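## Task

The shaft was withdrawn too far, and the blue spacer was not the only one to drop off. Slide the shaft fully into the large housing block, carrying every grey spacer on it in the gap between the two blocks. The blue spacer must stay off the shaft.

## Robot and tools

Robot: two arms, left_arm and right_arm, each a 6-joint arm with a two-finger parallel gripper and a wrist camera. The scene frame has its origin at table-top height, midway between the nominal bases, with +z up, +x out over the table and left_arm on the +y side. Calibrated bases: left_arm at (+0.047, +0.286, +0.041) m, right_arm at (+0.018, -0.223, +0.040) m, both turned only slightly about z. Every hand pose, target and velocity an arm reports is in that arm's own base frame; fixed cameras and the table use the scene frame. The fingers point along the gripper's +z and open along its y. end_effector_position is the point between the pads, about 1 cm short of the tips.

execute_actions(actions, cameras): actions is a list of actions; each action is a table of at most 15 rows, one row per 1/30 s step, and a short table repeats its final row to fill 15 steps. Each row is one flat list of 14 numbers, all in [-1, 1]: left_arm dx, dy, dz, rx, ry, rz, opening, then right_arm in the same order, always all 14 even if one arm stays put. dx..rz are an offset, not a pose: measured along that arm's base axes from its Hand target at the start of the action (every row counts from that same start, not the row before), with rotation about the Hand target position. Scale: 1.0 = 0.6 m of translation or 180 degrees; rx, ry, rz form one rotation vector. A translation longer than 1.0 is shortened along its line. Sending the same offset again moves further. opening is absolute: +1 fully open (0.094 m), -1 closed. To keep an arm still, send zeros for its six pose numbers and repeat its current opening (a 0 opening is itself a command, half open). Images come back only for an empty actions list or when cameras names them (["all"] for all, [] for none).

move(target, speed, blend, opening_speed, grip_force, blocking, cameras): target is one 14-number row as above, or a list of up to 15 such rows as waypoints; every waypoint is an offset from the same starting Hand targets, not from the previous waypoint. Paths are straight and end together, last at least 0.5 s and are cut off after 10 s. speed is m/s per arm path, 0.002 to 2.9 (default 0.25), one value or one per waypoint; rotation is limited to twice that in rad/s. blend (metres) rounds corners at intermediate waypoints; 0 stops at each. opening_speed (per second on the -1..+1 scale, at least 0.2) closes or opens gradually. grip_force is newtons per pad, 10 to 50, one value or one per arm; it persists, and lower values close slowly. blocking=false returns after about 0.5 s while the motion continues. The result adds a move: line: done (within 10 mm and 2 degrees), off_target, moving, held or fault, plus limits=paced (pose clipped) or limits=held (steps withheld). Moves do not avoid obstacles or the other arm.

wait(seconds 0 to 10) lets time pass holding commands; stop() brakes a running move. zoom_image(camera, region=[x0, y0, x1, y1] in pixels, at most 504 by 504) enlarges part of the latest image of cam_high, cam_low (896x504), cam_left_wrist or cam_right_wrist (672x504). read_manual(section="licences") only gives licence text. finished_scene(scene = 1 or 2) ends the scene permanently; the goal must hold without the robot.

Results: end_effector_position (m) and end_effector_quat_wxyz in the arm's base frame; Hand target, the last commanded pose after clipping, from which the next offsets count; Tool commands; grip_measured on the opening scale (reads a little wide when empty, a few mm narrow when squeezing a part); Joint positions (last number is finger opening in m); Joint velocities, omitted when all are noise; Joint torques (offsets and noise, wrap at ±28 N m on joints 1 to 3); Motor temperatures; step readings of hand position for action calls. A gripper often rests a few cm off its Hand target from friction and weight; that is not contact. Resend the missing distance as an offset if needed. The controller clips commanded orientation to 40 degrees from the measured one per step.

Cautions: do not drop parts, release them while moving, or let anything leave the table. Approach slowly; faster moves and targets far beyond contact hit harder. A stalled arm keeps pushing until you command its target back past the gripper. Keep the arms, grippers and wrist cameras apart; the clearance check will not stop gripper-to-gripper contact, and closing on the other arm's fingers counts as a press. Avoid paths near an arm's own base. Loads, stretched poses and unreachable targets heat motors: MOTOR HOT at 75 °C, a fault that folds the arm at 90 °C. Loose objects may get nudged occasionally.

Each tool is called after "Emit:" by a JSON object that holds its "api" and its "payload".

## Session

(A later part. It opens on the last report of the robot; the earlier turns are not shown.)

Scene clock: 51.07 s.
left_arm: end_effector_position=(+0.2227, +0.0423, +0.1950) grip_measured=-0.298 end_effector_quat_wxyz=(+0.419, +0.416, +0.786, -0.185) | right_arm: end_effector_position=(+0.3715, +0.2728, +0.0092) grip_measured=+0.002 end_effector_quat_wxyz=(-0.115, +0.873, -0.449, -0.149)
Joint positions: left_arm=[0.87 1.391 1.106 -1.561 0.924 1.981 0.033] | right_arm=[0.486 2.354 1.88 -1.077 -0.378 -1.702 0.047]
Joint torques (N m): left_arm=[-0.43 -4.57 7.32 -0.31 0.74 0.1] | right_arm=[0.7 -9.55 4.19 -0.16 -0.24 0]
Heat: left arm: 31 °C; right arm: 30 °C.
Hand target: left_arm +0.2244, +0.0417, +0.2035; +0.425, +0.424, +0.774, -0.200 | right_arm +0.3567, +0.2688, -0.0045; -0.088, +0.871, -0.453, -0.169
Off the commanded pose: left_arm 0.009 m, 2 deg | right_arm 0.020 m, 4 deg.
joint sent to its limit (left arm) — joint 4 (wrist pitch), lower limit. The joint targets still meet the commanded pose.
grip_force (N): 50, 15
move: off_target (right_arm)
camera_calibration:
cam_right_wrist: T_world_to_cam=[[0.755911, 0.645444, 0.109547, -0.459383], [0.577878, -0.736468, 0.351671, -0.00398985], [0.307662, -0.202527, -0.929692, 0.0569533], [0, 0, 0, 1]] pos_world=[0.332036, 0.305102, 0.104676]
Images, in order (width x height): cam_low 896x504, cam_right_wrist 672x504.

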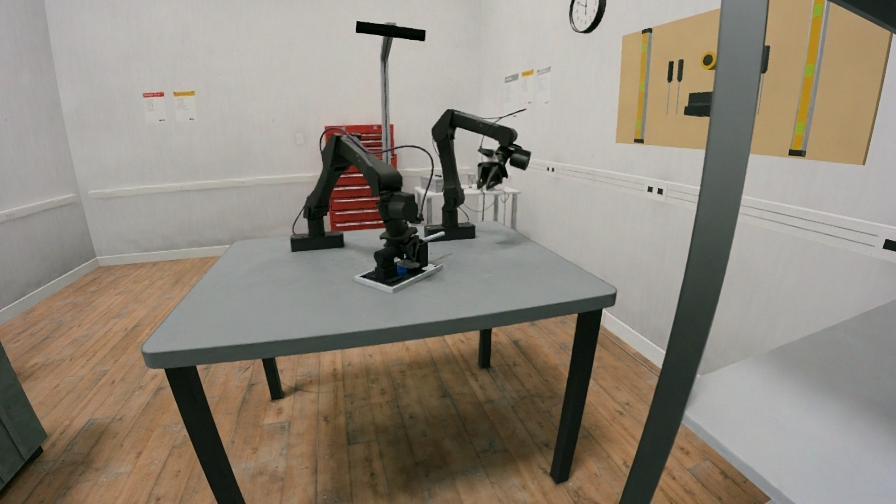

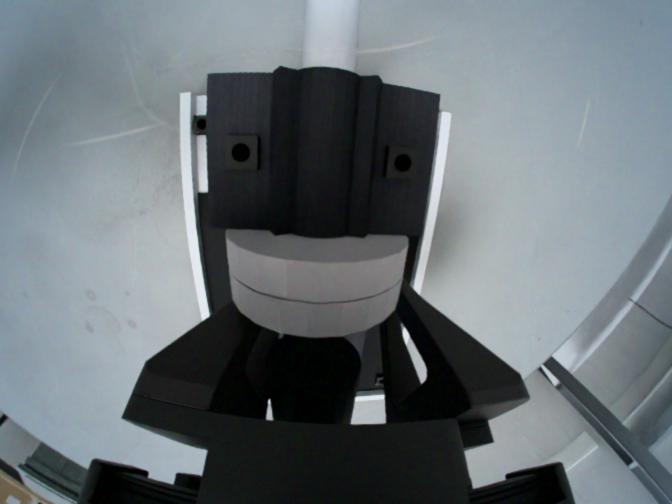

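Emit:
{"api": "move", "payload": {"target": [[0,0,0,0,0,0,-0.3, 0,0,0,0,0,0,0.9],[0,0,0,0,0,0,-0.3, 0.01,0.005,0.2,0,0,0,0.9],[0,0,0,0,0,0,-0.3, -0.12,-0.08,0.36,0,0,0,0.5],[0,0,0,0,0,0,-0.3, -0.19,-0.13,0.36,0.2603,-0.0458,-0.4733,0.0]], "speed": [0.1,0.2,0.35,0.45]}}

Scene clock: 65.20 s.
left_arm: end_effector_position=(+0.2227, +0.0423, +0.1950) grip_measured=-0.298 end_effector_quat_wxyz=(+0.419, +0.416, +0.786, -0.185) | right_arm: end_effector_position=(+0.2429, +0.1919, +0.2165) grip_measured=+0.002 end_effector_quat_wxyz=(+0.515, -0.260, +0.800, +0.164)
Joint positions: left_arm=[0.87 1.391 1.106 -1.561 0.924 1.981 0.033] | right_arm=[0.713 0.77 0.604 -0.265 0.081 0.032 0.047]
Joint torques (N m): left_arm=[-0.55 -4.4 7.23 -0.32 0.69 0.05] | right_arm=[0.62 -0.69 6 1.61 0.16 0.07]
Heat: left arm: 30 °C; right arm: 31 °C.
Hand target: left_arm +0.2244, +0.0417, +0.2035; +0.425, +0.424, +0.774, -0.200 | right_arm +0.2427, +0.1909, +0.2116; +0.512, -0.255, +0.804, +0.162
Off the commanded pose: left_arm 0.009 m, 2 deg | right_arm 0.005 m, 1 deg.
joint sent to its limit (left arm) — joint 4 (wrist pitch), lower limit. The joint targets still meet the commanded pose.
grip_force (N): 50, 15
move: done; target 3's new opening was sent with right_arm's hand 0.007 m and 8 deg from that target

Emit:
{"api": "move", "payload": {"target": [[0,0,0,0,0,0,-0.3, 0.02,0.01,0,-0.4197,-0.2489,0.2832,-0.6]], "speed": 0.5}}

Emit:
{"api": "move", "payload": {"target": [[0,0,0,0,0,0,-0.3, 0.0683,0.0482,-0.28,0,0,0,-0.6]], "speed": 0.25, "cameras": ["cam_right_wrist","cam_low","cam_high"]}}

Emit:
{"api": "zoom_image", "payload": {"camera": "cam_high", "region": [380, 180, 500, 300]}}

Scene clock: 71.10 s.
left_arm: end_effector_position=(+0.2227, +0.0423, +0.1950) grip_measured=-0.298 end_effector_quat_wxyz=(+0.419, +0.416, +0.786, -0.185) | right_arm: end_effector_position=(+0.2549, +0.1964, +0.2062) grip_measured=-0.598 end_effector_quat_wxyz=(-0.392, +0.822, -0.331, +0.246)
Joint positions: left_arm=[0.87 1.391 1.106 -1.561 0.924 1.981 0.033] | right_arm=[0.675 0.941 0.77 -0.438 0.039 -1.721 0.019]
Joint torques (N m): left_arm=[-0.57 -4.46 7.3 -0.32 0.7 0.06] | right_arm=[0.64 -1.25 9.17 1.22 0.1 -0.1]
Heat: left arm: 30 °C; right arm: 32 °C.
Hand target: left_arm +0.2244, +0.0417, +0.2035; +0.425, +0.424, +0.774, -0.200 | right_arm +0.2547, +0.1968, +0.2115; -0.389, +0.825, -0.327, +0.249
Off the commanded pose: left_arm 0.009 m, 2 deg | right_arm 0.005 m, 1 deg.
joint sent to its limit (left arm) — joint 4 (wrist pitch), lower limit. The joint targets still meet the commanded pose.
grip_force (N): 50, 15
move: done

Scene clock: 72.87 s.
left_arm: end_effector_position=(+0.2227, +0.0423, +0.1950) grip_measured=-0.298 end_effector_quat_wxyz=(+0.419, +0.416, +0.786, -0.185) | right_arm: end_effector_position=(+0.2986, +0.2299, +0.0526) grip_measured=-0.598 end_effector_quat_wxyz=(-0.398, +0.819, -0.326, +0.253)
Joint positions: left_arm=[0.87 1.391 1.106 -1.561 0.924 1.981 0.033] | right_arm=[0.672 1.506 0.411 0.507 0.039 -1.732 0.019]
Joint torques (N m): left_arm=[-0.53 -4.3 7.35 -0.33 0.68 0.06] | right_arm=[-0.53 -3.45 4.29 1.52 -0.03 -0.09]
Heat: left arm: 30 °C; right arm: 32 °C.
Hand target: left_arm +0.2244, +0.0417, +0.2035; +0.425, +0.424, +0.774, -0.200 | right_arm +0.2957, +0.2257, +0.0436; -0.389, +0.825, -0.327, +0.249
Off the commanded pose: left_arm 0.009 m, 2 deg | right_arm 0.010 m, 1 deg.
joint sent to its limit (left arm) — joint 4 (wrist pitch), lower limit. The joint targets still meet the commanded pose.
grip_force (N): 50, 15
move: done
camera_calibration:
cam_right_wrist: T_world_to_cam=[[0.257978, 0.543227, 0.798969, -0.245386], [0.0675231, -0.835077, 0.545974, 0.156163], [0.963788, -0.0869005, -0.252112, -0.147039], [0, 0, 0, 1]] pos_world=[0.194474, 0.250931, 0.0737249]
Images, in order (width x height): cam_high 896x504, cam_low 896x504, cam_right_wrist 672x504.

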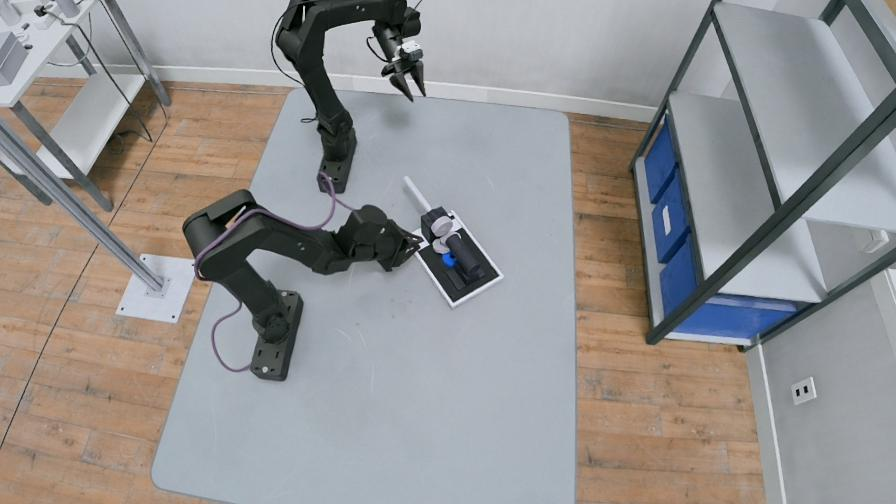

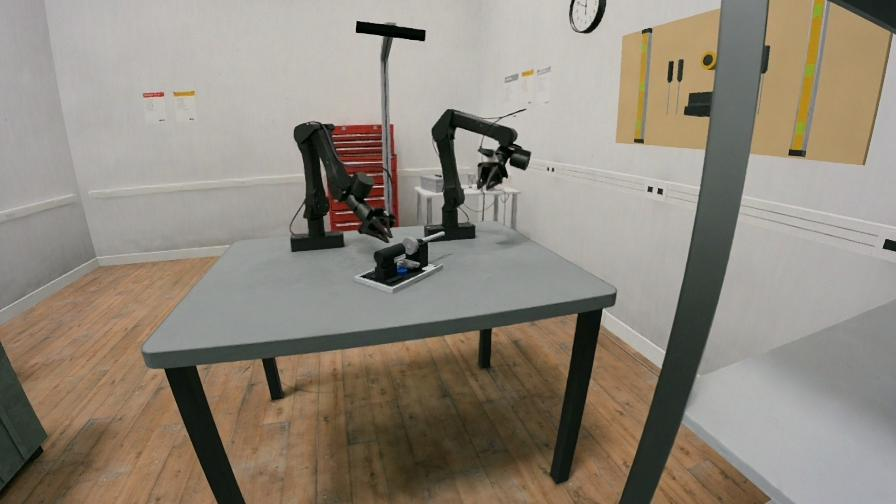

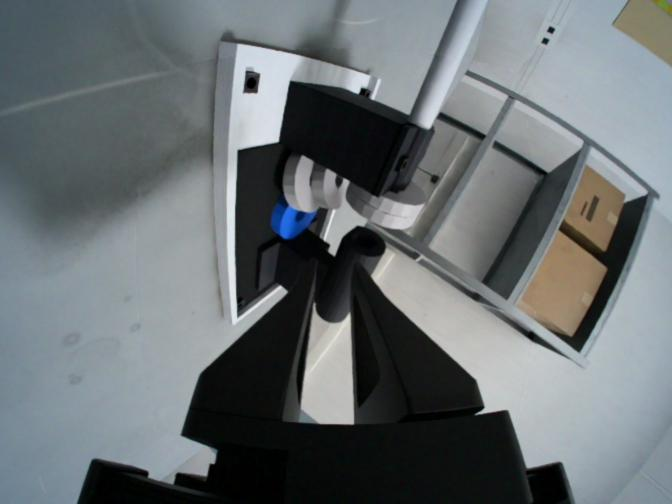

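Scaled by 4.200 from the camera's 896x504 image, which has a finer 1280x720 frame.

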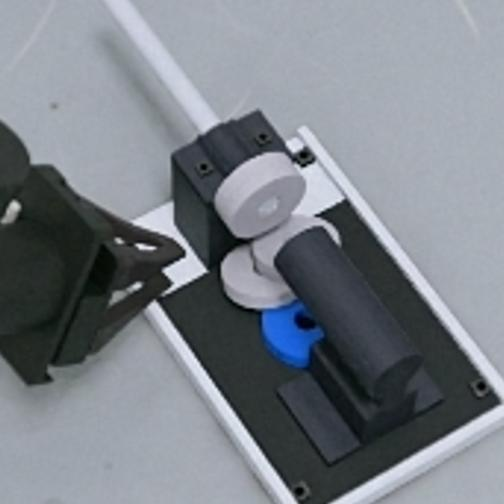

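Emit:
{"api": "zoom_image", "payload": {"camera": "cam_right_wrist", "region": [210, 120, 410, 320]}}

Scaled by 2.520 from the camera's 672x504 image, which has a finer 960x720 frame.

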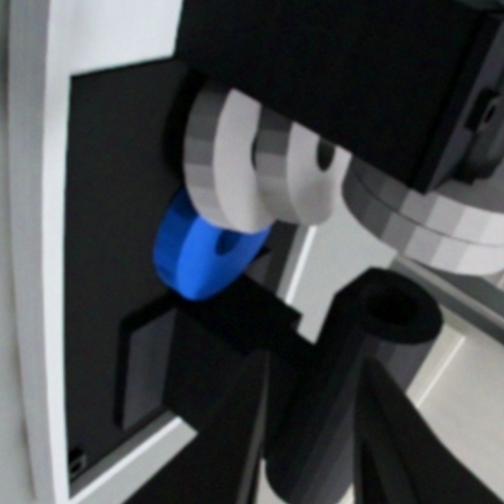

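Emit:
{"api": "move", "payload": {"target": [[0,0,0,0,0,0,-0.3, 0.0197,0.0122,-0.075,0,0,0,-0.6]], "speed": 0.1, "cameras": ["cam_right_wrist"]}}

Emit:
{"api": "zoom_image", "payload": {"camera": "cam_right_wrist", "region": [210, 100, 410, 300]}}

Scene clock: 75.03 s.
left_arm: end_effector_position=(+0.2227, +0.0423, +0.1950) grip_measured=-0.298 end_effector_quat_wxyz=(+0.419, +0.416, +0.786, -0.185) | right_arm: end_effector_position=(+0.3097, +0.2355, +0.0053) grip_measured=-0.598 end_effector_quat_wxyz=(-0.394, +0.820, -0.328, +0.254)
Joint positions: left_arm=[0.87 1.391 1.106 -1.561 0.924 1.981 0.033] | right_arm=[0.666 1.795 0.404 0.796 0.039 -1.737 0.019]
Joint torques (N m): left_arm=[-0.65 -4.53 7.28 -0.3 0.66 0.04] | right_arm=[-0.54 -4.46 3.55 1.47 -0.1 -0.06]
Heat: left arm: 30 °C; right arm: 33 °C.
Hand target: left_arm +0.2244, +0.0417, +0.2035; +0.425, +0.424, +0.774, -0.200 | right_arm +0.3075, +0.2330, -0.0015; -0.389, +0.825, -0.327, +0.249
Off the commanded pose: left_arm 0.009 m, 2 deg | right_arm 0.007 m, 1 deg.
joint sent to its limit (left arm) — joint 4 (wrist pitch), lower limit. The joint targets still meet the commanded pose.
grip_force (N): 50, 15
move: done
camera_calibration:
cam_right_wrist: T_world_to_cam=[[0.261889, 0.547957, 0.794454, -0.215842], [0.0657202, -0.831399, 0.551775, 0.185601], [0.962858, -0.0922923, -0.253746, -0.167667], [0, 0, 0, 1]] pos_world=[0.205768, 0.257106, 0.0265213]
Images, in order (width x height): cam_right_wrist 672x504.

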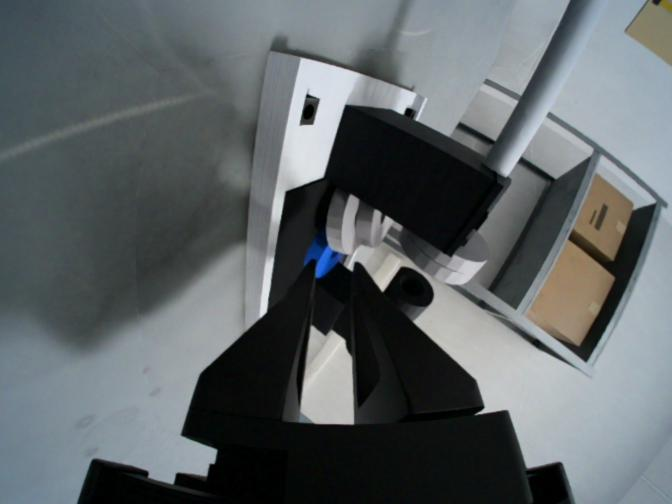

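Scaled by 2.520 from the camera's 672x504 image, which has a finer 960x720 frame.

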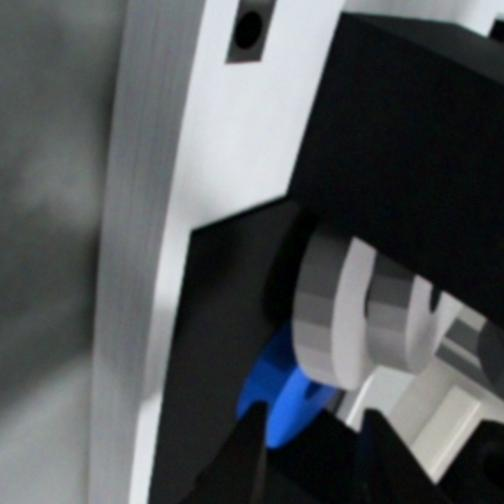

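Emit:
{"api": "move", "payload": {"target": [[0,0,0,0,0,0,-0.3, 0.0155,0.011,-0.008,0,0,0,-0.6]], "speed": 0.06, "cameras": ["cam_right_wrist"]}}

Emit:
{"api": "zoom_image", "payload": {"camera": "cam_right_wrist", "region": [240, 150, 410, 320]}}

Scene clock: 76.73 s.
left_arm: end_effector_position=(+0.2227, +0.0423, +0.1950) grip_measured=-0.298 end_effector_quat_wxyz=(+0.419, +0.416, +0.786, -0.185) | right_arm: end_effector_position=(+0.3138, +0.2376, -0.0044) grip_measured=-0.598 end_effector_quat_wxyz=(-0.388, +0.824, -0.329, +0.251)
Joint positions: left_arm=[0.87 1.391 1.106 -1.561 0.924 1.981 0.033] | right_arm=[0.663 1.848 0.428 0.808 0.039 -1.738 0.019]
Joint torques (N m): left_arm=[-0.51 -4.3 7.25 -0.32 0.7 0.04] | right_arm=[-0.53 -4.55 5.08 1.47 -0.1 -0.07]
Heat: left arm: 30 °C; right arm: 33 °C.
Hand target: left_arm +0.2244, +0.0417, +0.2035; +0.425, +0.424, +0.774, -0.200 | right_arm +0.3169, +0.2397, -0.0062; -0.389, +0.824, -0.327, +0.249
Off the commanded pose: left_arm 0.009 m, 2 deg | right_arm 0.004 m, 0 deg.
joint sent to its limit (left arm) — joint 4 (wrist pitch), lower limit. The joint targets still meet the commanded pose.
grip_force (N): 50, 15
move: done
camera_calibration:
cam_right_wrist: T_world_to_cam=[[0.272592, 0.55606, 0.785169, -0.215671], [0.0712258, -0.825498, 0.559893, 0.189304], [0.95949, -0.0966979, -0.26463, -0.1718], [0, 0, 0, 1]] pos_world=[0.210147, 0.259583, 0.0178849]
Images, in order (width x height): cam_right_wrist 672x504.

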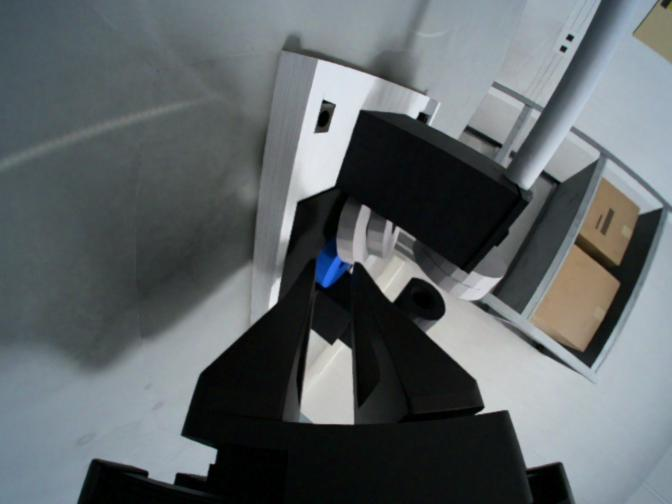

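Scaled by 2.965 from the camera's 672x504 image, which has a finer 960x720 frame.

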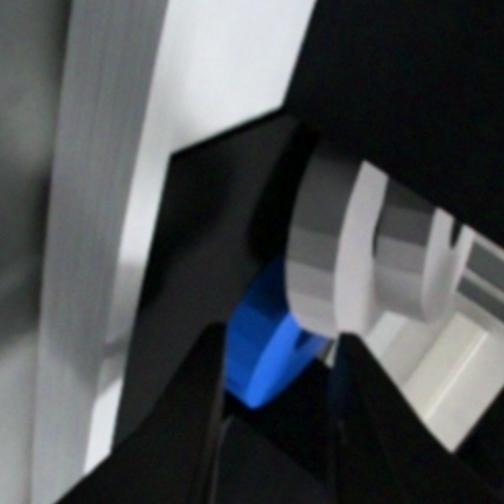

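Emit:
{"api": "move", "payload": {"target": [[0,0,0,0,0,0,-0.3, 0.003,0.004,0.007,0,0,0,-0.5],[0,0,0,0,0,0,-0.3, 0.014,0.012,-0.003,0,0,0,-0.5]], "speed": 0.05, "cameras": ["cam_right_wrist"]}}

Emit:
{"api": "zoom_image", "payload": {"camera": "cam_right_wrist", "region": [240, 150, 410, 320]}}

Scene clock: 79.13 s.
left_arm: end_effector_position=(+0.2227, +0.0423, +0.1950) grip_measured=-0.298 end_effector_quat_wxyz=(+0.419, +0.416, +0.786, -0.185) | right_arm: end_effector_position=(+0.3226, +0.2445, -0.0056) grip_measured=-0.502 end_effector_quat_wxyz=(-0.389, +0.823, -0.329, +0.252)
Joint positions: left_arm=[0.87 1.391 1.106 -1.561 0.924 1.981 0.033] | right_arm=[0.663 1.882 0.472 0.802 0.039 -1.738 0.023]
Joint torques (N m): left_arm=[-0.58 -4.33 7.24 -0.35 0.68 0.05] | right_arm=[-0.32 -4.88 5.23 1.43 -0.09 -0.06]
Heat: left arm: 30 °C; right arm: 33 °C.
Hand target: left_arm +0.2244, +0.0417, +0.2035; +0.425, +0.424, +0.774, -0.200 | right_arm +0.3252, +0.2468, -0.0081; -0.389, +0.825, -0.327, +0.249
Off the commanded pose: left_arm 0.009 m, 2 deg | right_arm 0.004 m, 0 deg.
joint sent to its limit (left arm) — joint 4 (wrist pitch), lower limit. The joint targets still meet the commanded pose.
grip_force (N): 50, 15
move: done
camera_calibration:
cam_right_wrist: T_world_to_cam=[[0.270663, 0.555074, 0.786533, -0.22007], [0.0701321, -0.826228, 0.558954, 0.195529], [0.960116, -0.0961267, -0.262558, -0.180185], [0, 0, 0, 1]] pos_world=[0.218851, 0.266386, 0.0164921]
Images, in order (width x height): cam_right_wrist 672x504.

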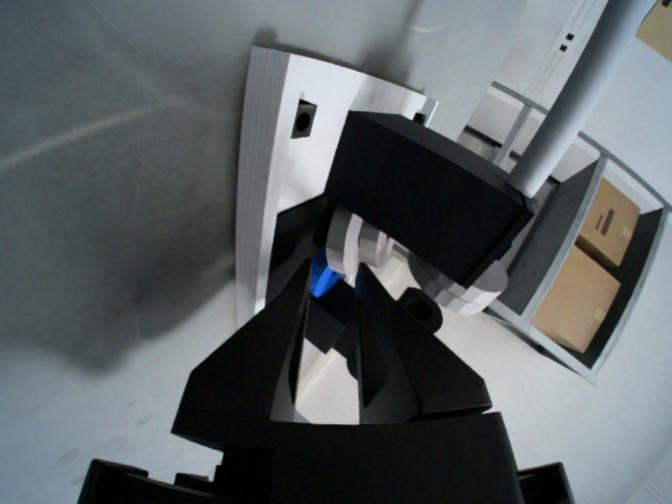

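Scaled by 2.965 from the camera's 672x504 image, which has a finer 960x720 frame.

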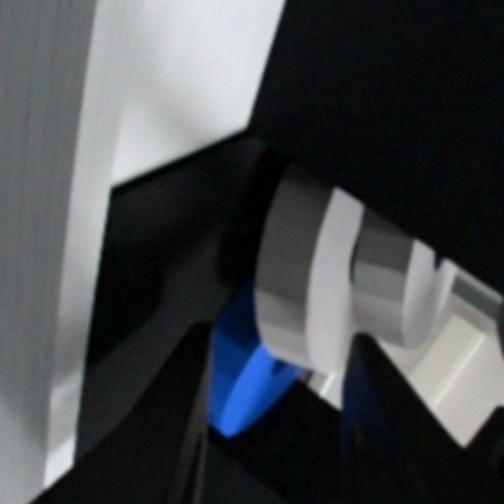

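Emit:
{"api": "move", "payload": {"target": [[0,0,0,0,0,0,-0.3, 0.011,0.008,-0.0045,0,0,0,-0.5]], "speed": 0.04, "cameras": ["cam_right_wrist"]}}

Emit:
{"api": "zoom_image", "payload": {"camera": "cam_right_wrist", "region": [240, 150, 410, 320]}}

Scene clock: 80.93 s.
left_arm: end_effector_position=(+0.2227, +0.0423, +0.1950) grip_measured=-0.298 end_effector_quat_wxyz=(+0.419, +0.416, +0.786, -0.185) | right_arm: end_effector_position=(+0.3294, +0.2498, -0.0074) grip_measured=-0.502 end_effector_quat_wxyz=(-0.390, +0.822, -0.329, +0.252)
Joint positions: left_arm=[0.87 1.391 1.106 -1.561 0.924 1.981 0.033] | right_arm=[0.663 1.913 0.505 0.802 0.039 -1.738 0.023]
Joint torques (N m): left_arm=[-0.57 -4.55 7.27 -0.31 0.73 0.02] | right_arm=[-0.42 -5.01 5.23 1.42 -0.09 -0.06]
Heat: left arm: 30 °C; right arm: 33 °C.
Hand target: left_arm +0.2244, +0.0417, +0.2035; +0.425, +0.424, +0.774, -0.200 | right_arm +0.3318, +0.2516, -0.0108; -0.389, +0.825, -0.327, +0.249
Off the commanded pose: left_arm 0.009 m, 2 deg | right_arm 0.005 m, 1 deg.
joint sent to its limit (left arm) — joint 4 (wrist pitch), lower limit. The joint targets still meet the commanded pose.
grip_force (N): 50, 15
move: done
camera_calibration:
cam_right_wrist: T_world_to_cam=[[0.269017, 0.55378, 0.788008, -0.222586], [0.0688968, -0.827139, 0.557759, 0.201091], [0.960668, -0.0957555, -0.260668, -0.186984], [0, 0, 0, 1]] pos_world=[0.225654, 0.271688, 0.0144985]
Images, in order (width x height): cam_right_wrist 672x504.

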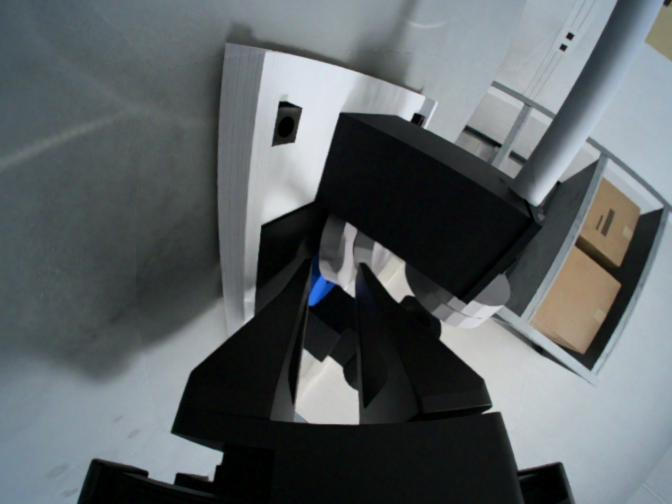

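Scaled by 2.965 from the camera's 672x504 image, which has a finer 960x720 frame.

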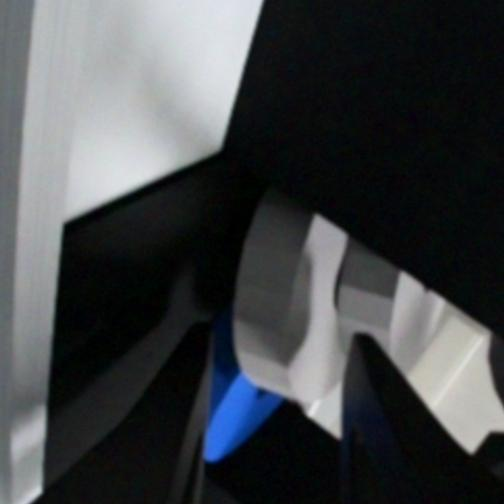

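Emit:
{"api": "move", "payload": {"target": [[0,0,0,0,0,0,-0.3, 0,0,0,0,0,0,-1]], "grip_force": [50, 30], "opening_speed": 0.4, "cameras": ["cam_right_wrist"]}}

Emit:
{"api": "zoom_image", "payload": {"camera": "cam_right_wrist", "region": [240, 150, 410, 320]}}

Scene clock: 82.77 s.
left_arm: end_effector_position=(+0.2227, +0.0423, +0.1950) grip_measured=-0.298 end_effector_quat_wxyz=(+0.419, +0.416, +0.786, -0.185) | right_arm: end_effector_position=(+0.3294, +0.2498, -0.0074) grip_measured=-0.990 end_effector_quat_wxyz=(-0.390, +0.822, -0.329, +0.252)
Joint positions: left_arm=[0.87 1.391 1.106 -1.561 0.924 1.981 0.033] | right_arm=[0.663 1.913 0.505 0.802 0.039 -1.738 0]
Joint torques (N m): left_arm=[-0.57 -4.42 7.27 -0.35 0.72 0.05] | right_arm=[-0.39 -5.04 5.2 1.43 -0.1 -0.06]
Heat: left arm: 30 °C; right arm: 33 °C.
Hand target: left_arm +0.2244, +0.0417, +0.2035; +0.425, +0.424, +0.774, -0.200 | right_arm +0.3318, +0.2516, -0.0108; -0.389, +0.825, -0.327, +0.249
Off the commanded pose: left_arm 0.009 m, 2 deg | right_arm 0.005 m, 1 deg.
joint sent to its limit (left arm) — joint 4 (wrist pitch), lower limit. The joint targets still meet the commanded pose.
grip_force (N): 50, 30
move: done
camera_calibration:
cam_right_wrist: T_world_to_cam=[[0.269017, 0.55378, 0.788008, -0.222586], [0.0688968, -0.827139, 0.557759, 0.201091], [0.960668, -0.0957555, -0.260668, -0.186984], [0, 0, 0, 1]] pos_world=[0.225654, 0.271688, 0.0144985]
Images, in order (width x height): cam_right_wrist 672x504.

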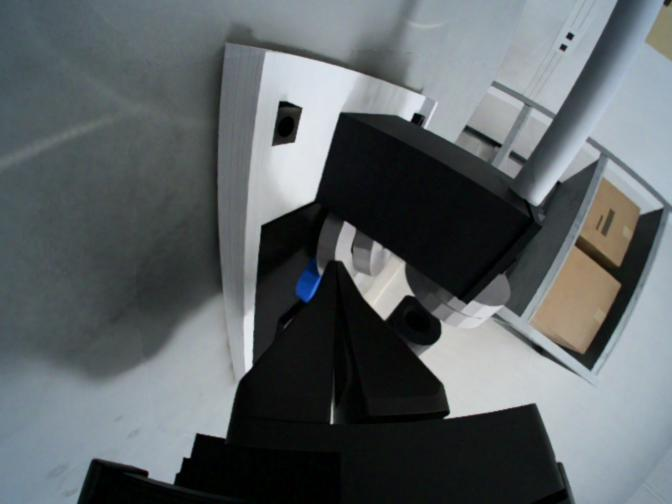

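Scaled by 2.965 from the camera's 672x504 image, which has a finer 960x720 frame.

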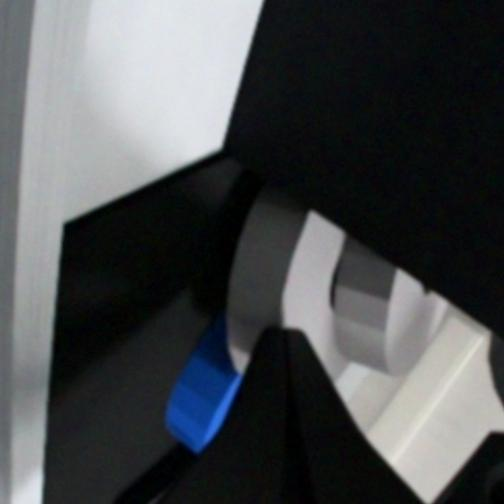

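Emit:
{"api": "move", "payload": {"target": [[0,0,0,0,0,0,-0.3, 0,0,0,0,0,0,-0.9],[0,0,0,0,0,0,-0.3, -0.035,-0.026,0,0,0,0,-0.55],[0,0,0,0,0,0,-0.3, -0.035,-0.026,-0.014,0,0,0,-0.55]], "speed": 0.05, "cameras": ["cam_right_wrist"]}}

Emit:
{"api": "zoom_image", "payload": {"camera": "cam_right_wrist", "region": [240, 150, 410, 320]}}

Scene clock: 87.83 s.
left_arm: end_effector_position=(+0.2227, +0.0423, +0.1950) grip_measured=-0.298 end_effector_quat_wxyz=(+0.419, +0.416, +0.786, -0.185) | right_arm: end_effector_position=(+0.3162, +0.2395, -0.0097) grip_measured=-0.552 end_effector_quat_wxyz=(-0.397, +0.818, -0.327, +0.257)
Joint positions: left_arm=[0.87 1.391 1.106 -1.561 0.924 1.981 0.033] | right_arm=[0.663 1.907 0.422 0.899 0.039 -1.738 0.021]
Joint torques (N m): left_arm=[-0.64 -4.26 7.36 -0.32 0.7 0.1] | right_arm=[-0.18 -4.72 2.58 1.47 -0.07 -0.05]
Motor temperatures (°C): left_arm=[23 26 28 30 25 26 25] | right_arm=[27 26 26 34 27 25 24]
Heat: left arm: 30 °C; right arm: 34 °C.
Hand target: left_arm +0.2244, +0.0417, +0.2035; +0.425, +0.424, +0.774, -0.200 | right_arm +0.3109, +0.2361, -0.0191; -0.389, +0.824, -0.327, +0.249
Off the commanded pose: left_arm 0.009 m, 2 deg | right_arm 0.012 m, 2 deg.
joint sent to its limit (left arm) — joint 4 (wrist pitch), lower limit. The joint targets still meet the commanded pose.
grip_force (N): 50, 30
move: off_target (right_arm)
camera_calibration:
cam_right_wrist: T_world_to_cam=[[0.256559, 0.544103, 0.79883, -0.205225], [0.0603149, -0.833896, 0.548616, 0.199073], [0.964645, -0.0925714, -0.246761, -0.177821], [0, 0, 0, 1]] pos_world=[0.212179, 0.261208, 0.0108457]
Images, in order (width x height): cam_right_wrist 672x504.

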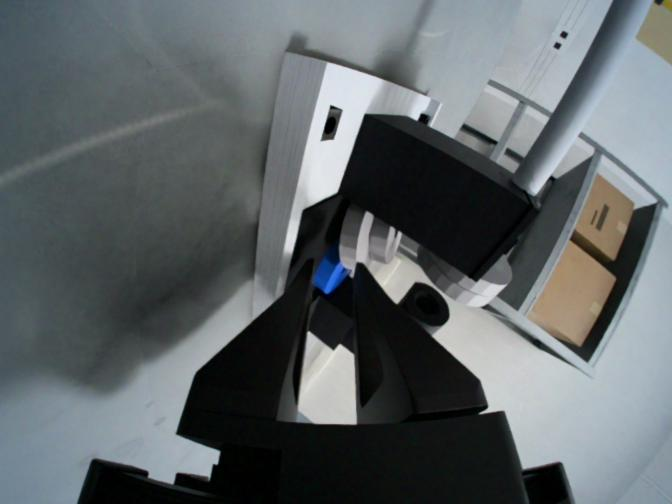

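Scaled by 2.965 from the camera's 672x504 image, which has a finer 960x720 frame.

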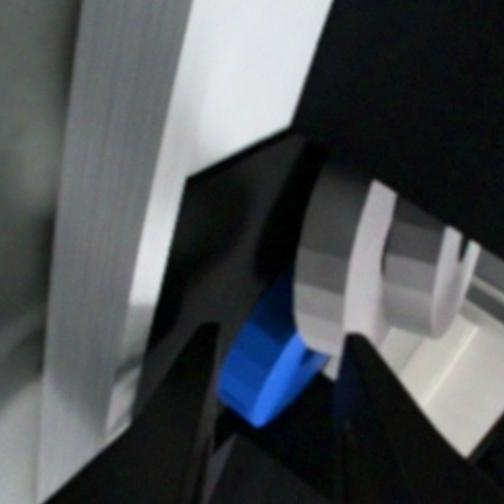

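Emit:
{"api": "move", "payload": {"target": [[0,0,0,0,0,0,-0.3, 0.0,0.0,0.012,0,0,0,-0.66],[0,0,0,0,0,0,-0.3, 0.012,0.0085,0.008,0,0,0,-0.66],[0,0,0,0,0,0,-0.3, 0.0105,0.0085,-0.002,0,0,0,-0.66]], "speed": 0.05, "cameras": ["cam_right_wrist"]}}

Emit:
{"api": "zoom_image", "payload": {"camera": "cam_right_wrist", "region": [240, 150, 410, 320]}}

Scene clock: 91.20 s.
left_arm: end_effector_position=(+0.2227, +0.0423, +0.1950) grip_measured=-0.298 end_effector_quat_wxyz=(+0.419, +0.416, +0.786, -0.185) | right_arm: end_effector_position=(+0.3162, +0.2395, -0.0169) grip_measured=-0.658 end_effector_quat_wxyz=(-0.389, +0.823, -0.329, +0.252)
Joint positions: left_arm=[0.87 1.391 1.106 -1.561 0.924 1.981 0.033] | right_arm=[0.663 1.93 0.434 0.889 0.039 -1.738 0.016]
Joint torques (N m): left_arm=[-0.69 -4.42 7.38 -0.33 0.7 0.04] | right_arm=[-0.14 -4.82 4.26 1.48 -0.07 -0.05]
Heat: left arm: 30 °C; right arm: 34 °C.
Hand target: left_arm +0.2244, +0.0417, +0.2035; +0.425, +0.424, +0.774, -0.200 | right_arm +0.3171, +0.2411, -0.0204; -0.389, +0.825, -0.327, +0.249
Off the commanded pose: left_arm 0.009 m, 2 deg | right_arm 0.004 m, 0 deg.
joint sent to its limit (left arm) — joint 4 (wrist pitch), lower limit. The joint targets still meet the commanded pose.
grip_force (N): 50, 30
move: done
camera_calibration:
cam_right_wrist: T_world_to_cam=[[0.269712, 0.55434, 0.787377, -0.206132], [0.0693915, -0.826742, 0.558285, 0.198568], [0.960438, -0.0959387, -0.261449, -0.177664], [0, 0, 0, 1]] pos_world=[0.212453, 0.261387, 0.00499587]
Images, in order (width x height): cam_right_wrist 672x504.

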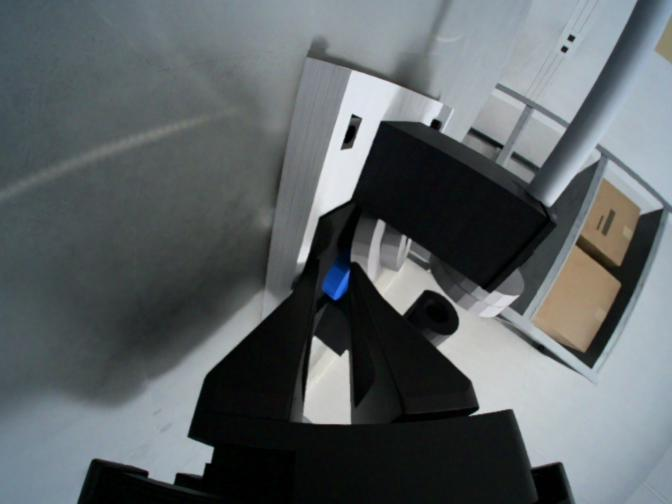

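Scaled by 2.965 from the camera's 672x504 image, which has a finer 960x720 frame.

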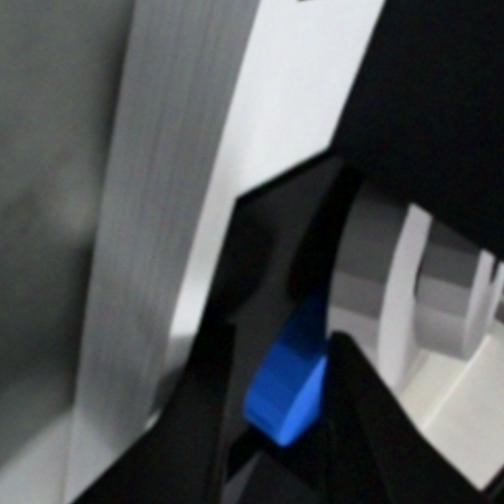

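Emit:
{"api": "move", "payload": {"target": [[0,0,0,0,0,0,-0.3, 0.0,0.0,0.024,0,0,0,-0.55],[0,0,0,0,0,0,-0.3, 0.024,0.0173,0.018,0,0,0,-0.55]], "speed": 0.05, "cameras": ["cam_right_wrist"]}}

Emit:
{"api": "zoom_image", "payload": {"camera": "cam_right_wrist", "region": [240, 150, 410, 320]}}

Emit:
{"api": "move", "payload": {"target": [[0,0,0,0,0,0,-0.3, 0.014,0.010,-0.005,0,0,0,-0.55]], "speed": 0.05, "cameras": ["cam_right_wrist"]}}

Emit:
{"api": "zoom_image", "payload": {"camera": "cam_right_wrist", "region": [240, 150, 410, 320]}}

Scene clock: 95.63 s.
left_arm: end_effector_position=(+0.2227, +0.0423, +0.1950) grip_measured=-0.298 end_effector_quat_wxyz=(+0.419, +0.416, +0.786, -0.185) | right_arm: end_effector_position=(+0.3314, +0.2514, -0.0020) grip_measured=-0.552 end_effector_quat_wxyz=(-0.397, +0.818, -0.327, +0.257)
Joint positions: left_arm=[0.87 1.391 1.106 -1.561 0.924 1.981 0.033] | right_arm=[0.663 1.906 0.504 0.815 0.039 -1.738 0.021]
Joint torques (N m): left_arm=[-0.58 -4.31 7.25 -0.32 0.68 0.03] | right_arm=[-0.38 -5.03 5.12 1.25 -0.1 -0.06]
Heat: left arm: 30 °C; right arm: 34 °C.
Hand target: left_arm +0.2244, +0.0417, +0.2035; +0.425, +0.424, +0.774, -0.200 | right_arm +0.3315, +0.2515, -0.0096; -0.389, +0.825, -0.327, +0.249
Off the commanded pose: left_arm 0.009 m, 2 deg | right_arm 0.008 m, 2 deg.
joint sent to its limit (left arm) — joint 4 (wrist pitch), lower limit. The joint targets still meet the commanded pose.
grip_force (N): 50, 30
move: done
camera_calibration:
cam_right_wrist: T_world_to_cam=[[0.256559, 0.544103, 0.79883, -0.221696], [0.0603149, -0.833896, 0.548616, 0.203771], [0.964645, -0.0925714, -0.246761, -0.189491], [0, 0, 0, 1]] pos_world=[0.227379, 0.273008, 0.0185457]
Images, in order (width x height): cam_right_wrist 672x504.

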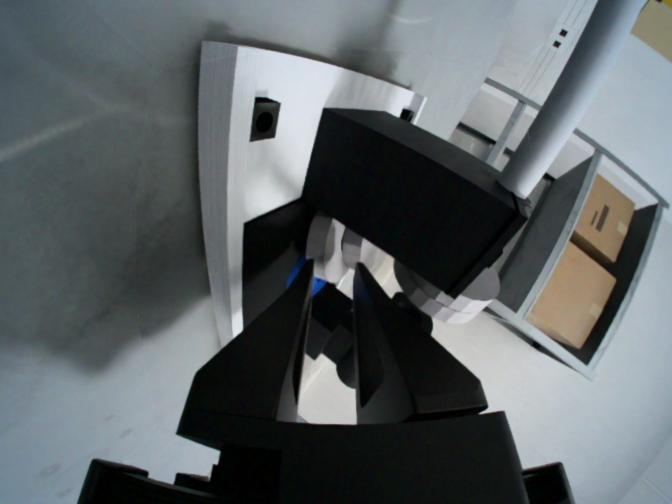

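Scaled by 2.965 from the camera's 672x504 image, which has a finer 960x720 frame.

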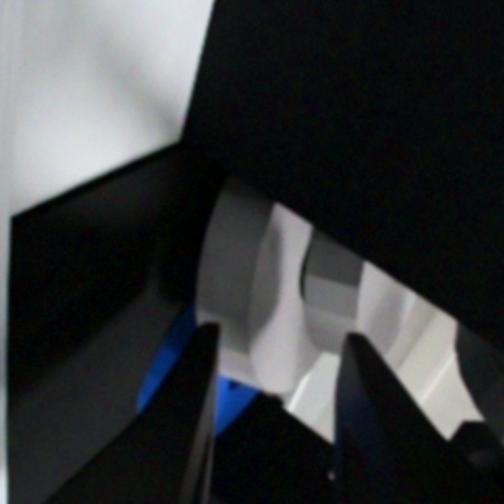

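Scene clock: 96.40 s.
left_arm: end_effector_position=(+0.2227, +0.0423, +0.1950) grip_measured=-0.298 end_effector_quat_wxyz=(+0.419, +0.416, +0.786, -0.185) | right_arm: end_effector_position=(+0.3390, +0.2573, -0.0053) grip_measured=-0.552 end_effector_quat_wxyz=(-0.396, +0.819, -0.327, +0.256)
Joint positions: left_arm=[0.87 1.391 1.106 -1.561 0.924 1.981 0.033] | right_arm=[0.663 1.942 0.545 0.809 0.039 -1.738 0.021]
Joint torques (N m): left_arm=[-0.64 -4.53 7.23 -0.36 0.72 0.01] | right_arm=[-0.51 -5.27 5.33 1.27 -0.11 -0.07]
Heat: left arm: 30 °C; right arm: 34 °C.
Hand target: left_arm +0.2244, +0.0417, +0.2035; +0.425, +0.424, +0.774, -0.200 | right_arm +0.3399, +0.2575, -0.0126; -0.389, +0.825, -0.327, +0.249
Off the commanded pose: left_arm 0.009 m, 2 deg | right_arm 0.007 m, 1 deg.
joint sent to its limit (left arm) — joint 4 (wrist pitch), lower limit. The joint targets still meet the commanded pose.
grip_force (N): 50, 30
move: done
camera_calibration:
cam_right_wrist: T_world_to_cam=[[0.258002, 0.545227, 0.797598, -0.224981], [0.0612748, -0.833119, 0.549689, 0.209615], [0.964199, -0.092948, -0.248355, -0.196821], [0, 0, 0, 1]] pos_world=[0.234976, 0.279006, 0.0153403]
Images, in order (width x height): cam_right_wrist 672x504.

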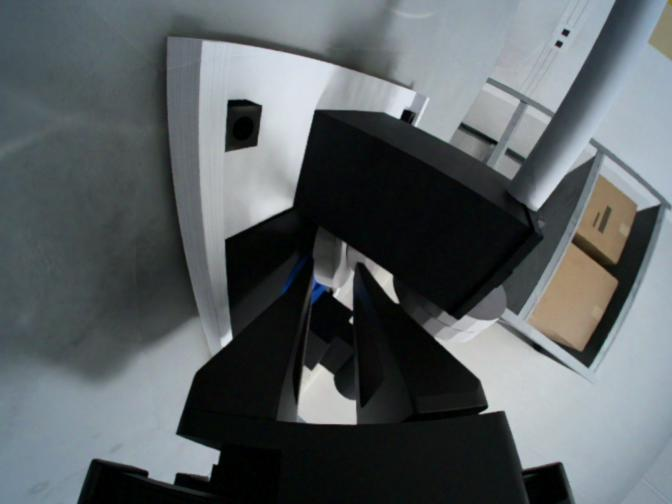

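Scaled by 2.965 from the camera's 672x504 image, which has a finer 960x720 frame.

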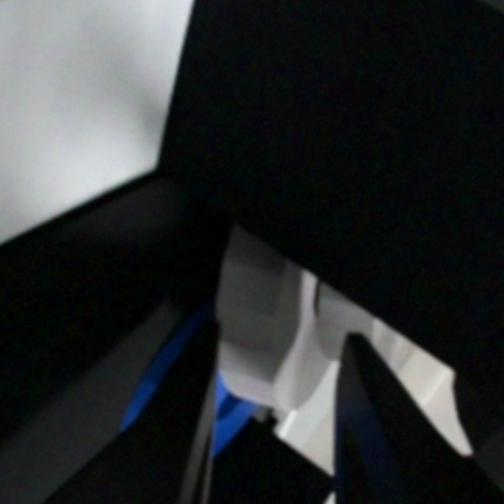

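Emit:
{"api": "move", "payload": {"target": [[0,0,0,0,0,0,-0.3, 0,0,0,0,0,0,-1]], "grip_force": [50, 30], "opening_speed": 0.4, "cameras": ["cam_right_wrist"]}}

Emit:
{"api": "zoom_image", "payload": {"camera": "cam_right_wrist", "region": [240, 150, 410, 320]}}

Scene clock: 98.07 s.
left_arm: end_effector_position=(+0.2227, +0.0423, +0.1950) grip_measured=-0.298 end_effector_quat_wxyz=(+0.419, +0.416, +0.786, -0.185) | right_arm: end_effector_position=(+0.3388, +0.2572, -0.0057) grip_measured=-0.990 end_effector_quat_wxyz=(-0.396, +0.819, -0.327, +0.256)
Joint positions: left_arm=[0.87 1.391 1.106 -1.561 0.924 1.981 0.033] | right_arm=[0.663 1.942 0.545 0.807 0.039 -1.738 0]
Joint torques (N m): left_arm=[-0.49 -4.38 7.32 -0.32 0.69 0.03] | right_arm=[-0.5 -5.26 5.34 1.29 -0.11 -0.07]
Heat: left arm: 30 °C; right arm: 34 °C.
Hand target: left_arm +0.2244, +0.0417, +0.2035; +0.425, +0.424, +0.774, -0.200 | right_arm +0.3399, +0.2575, -0.0126; -0.389, +0.825, -0.327, +0.249
Off the commanded pose: left_arm 0.009 m, 2 deg | right_arm 0.007 m, 1 deg.
joint sent to its limit (left arm) — joint 4 (wrist pitch), lower limit. The joint targets still meet the commanded pose.
grip_force (N): 50, 30
move: done
camera_calibration:
cam_right_wrist: T_world_to_cam=[[0.25923, 0.546167, 0.796556, -0.22519], [0.062141, -0.832472, 0.550571, 0.209174], [0.963814, -0.0932258, -0.249741, -0.196507], [0, 0, 0, 1]] pos_world=[0.234774, 0.278804, 0.0151356]
Images, in order (width x height): cam_right_wrist 672x504.

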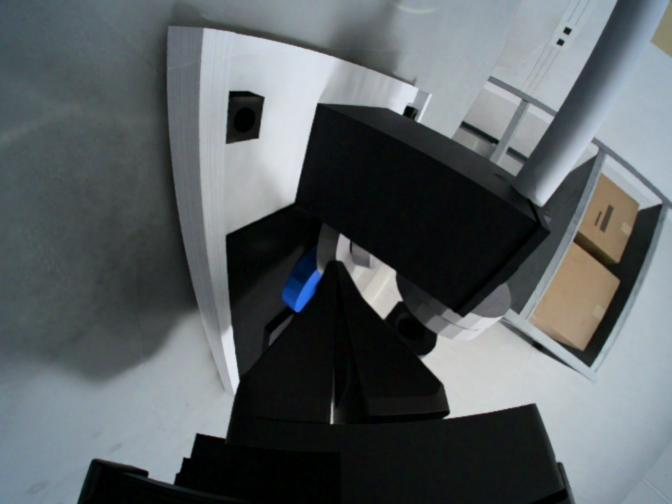

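Scaled by 2.965 from the camera's 672x504 image, which has a finer 960x720 frame.

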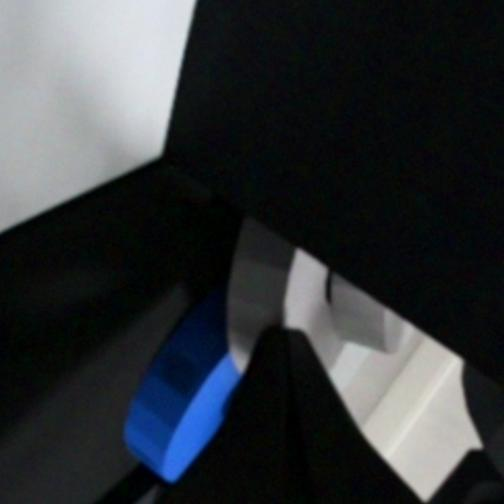

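Emit:
{"api": "wait", "payload": {"seconds": 0.1, "cameras": ["cam_high","cam_low"]}}

Emit:
{"api": "zoom_image", "payload": {"camera": "cam_high", "region": [410, 205, 470, 265]}}

Emit:
{"api": "zoom_image", "payload": {"camera": "cam_low", "region": [385, 235, 435, 285]}}

Scene clock: 99.77 s.
left_arm: end_effector_position=(+0.2227, +0.0423, +0.1950) grip_measured=-0.298 end_effector_quat_wxyz=(+0.419, +0.416, +0.786, -0.185) | right_arm: end_effector_position=(+0.3388, +0.2572, -0.0057) grip_measured=-0.990 end_effector_quat_wxyz=(-0.396, +0.819, -0.327, +0.256)
Joint positions: left_arm=[0.87 1.391 1.106 -1.561 0.924 1.981 0.033] | right_arm=[0.663 1.942 0.545 0.807 0.039 -1.738 0]
Joint torques (N m): left_arm=[-0.54 -4.22 7.19 -0.35 0.7 0.07] | right_arm=[-0.53 -5.27 5.35 1.29 -0.11 -0.07]
Heat: left arm: 30 °C; right arm: 34 °C.
Hand target: left_arm +0.2244, +0.0417, +0.2035; +0.425, +0.424, +0.774, -0.200 | right_arm +0.3399, +0.2575, -0.0126; -0.389, +0.825, -0.327, +0.249
Tool commands: left_gripper/opening=-0.3 right_gripper/opening=-1.0
Off the commanded pose: left_arm 0.009 m, 2 deg | right_arm 0.007 m, 1 deg.
grip_force (N): 50, 30
wait: 0.10 s; at rest from the start
Images, in order (width x height): cam_high 896x504, cam_low 896x504.

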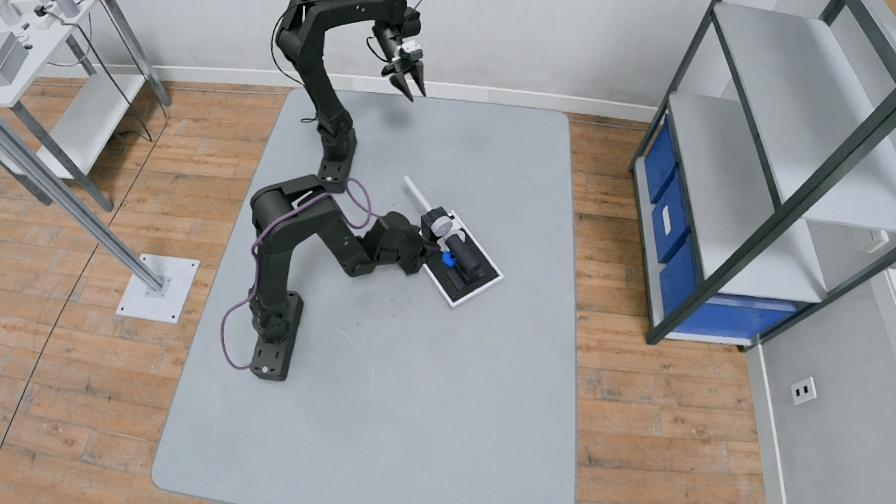

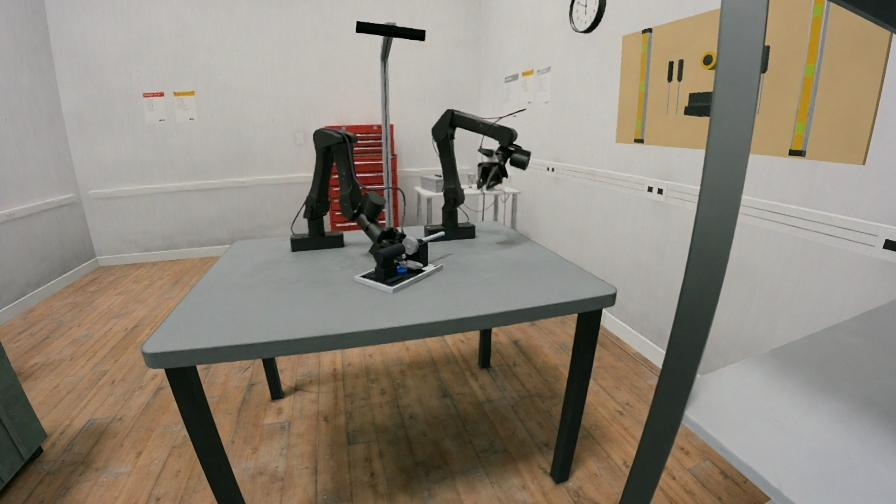

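Scaled by 8.400 from the camera's 896x504 image, which has a finer 1280x720 frame.

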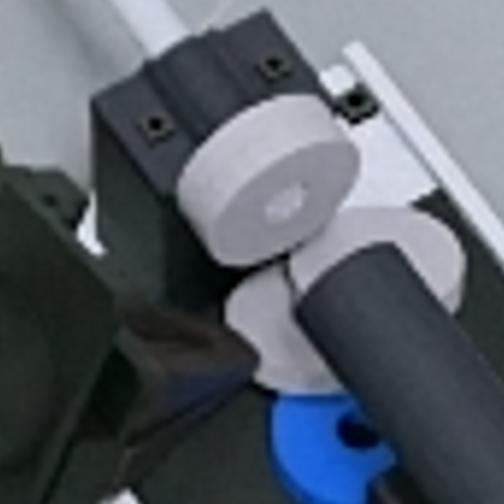

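Scaled by 10.080 from the camera's 896x504 image, which has a finer 1280x720 frame.

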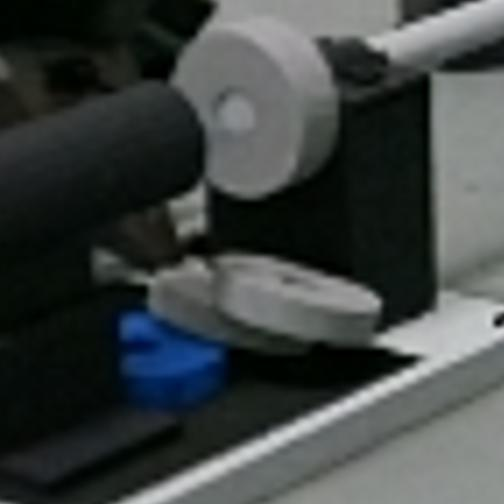

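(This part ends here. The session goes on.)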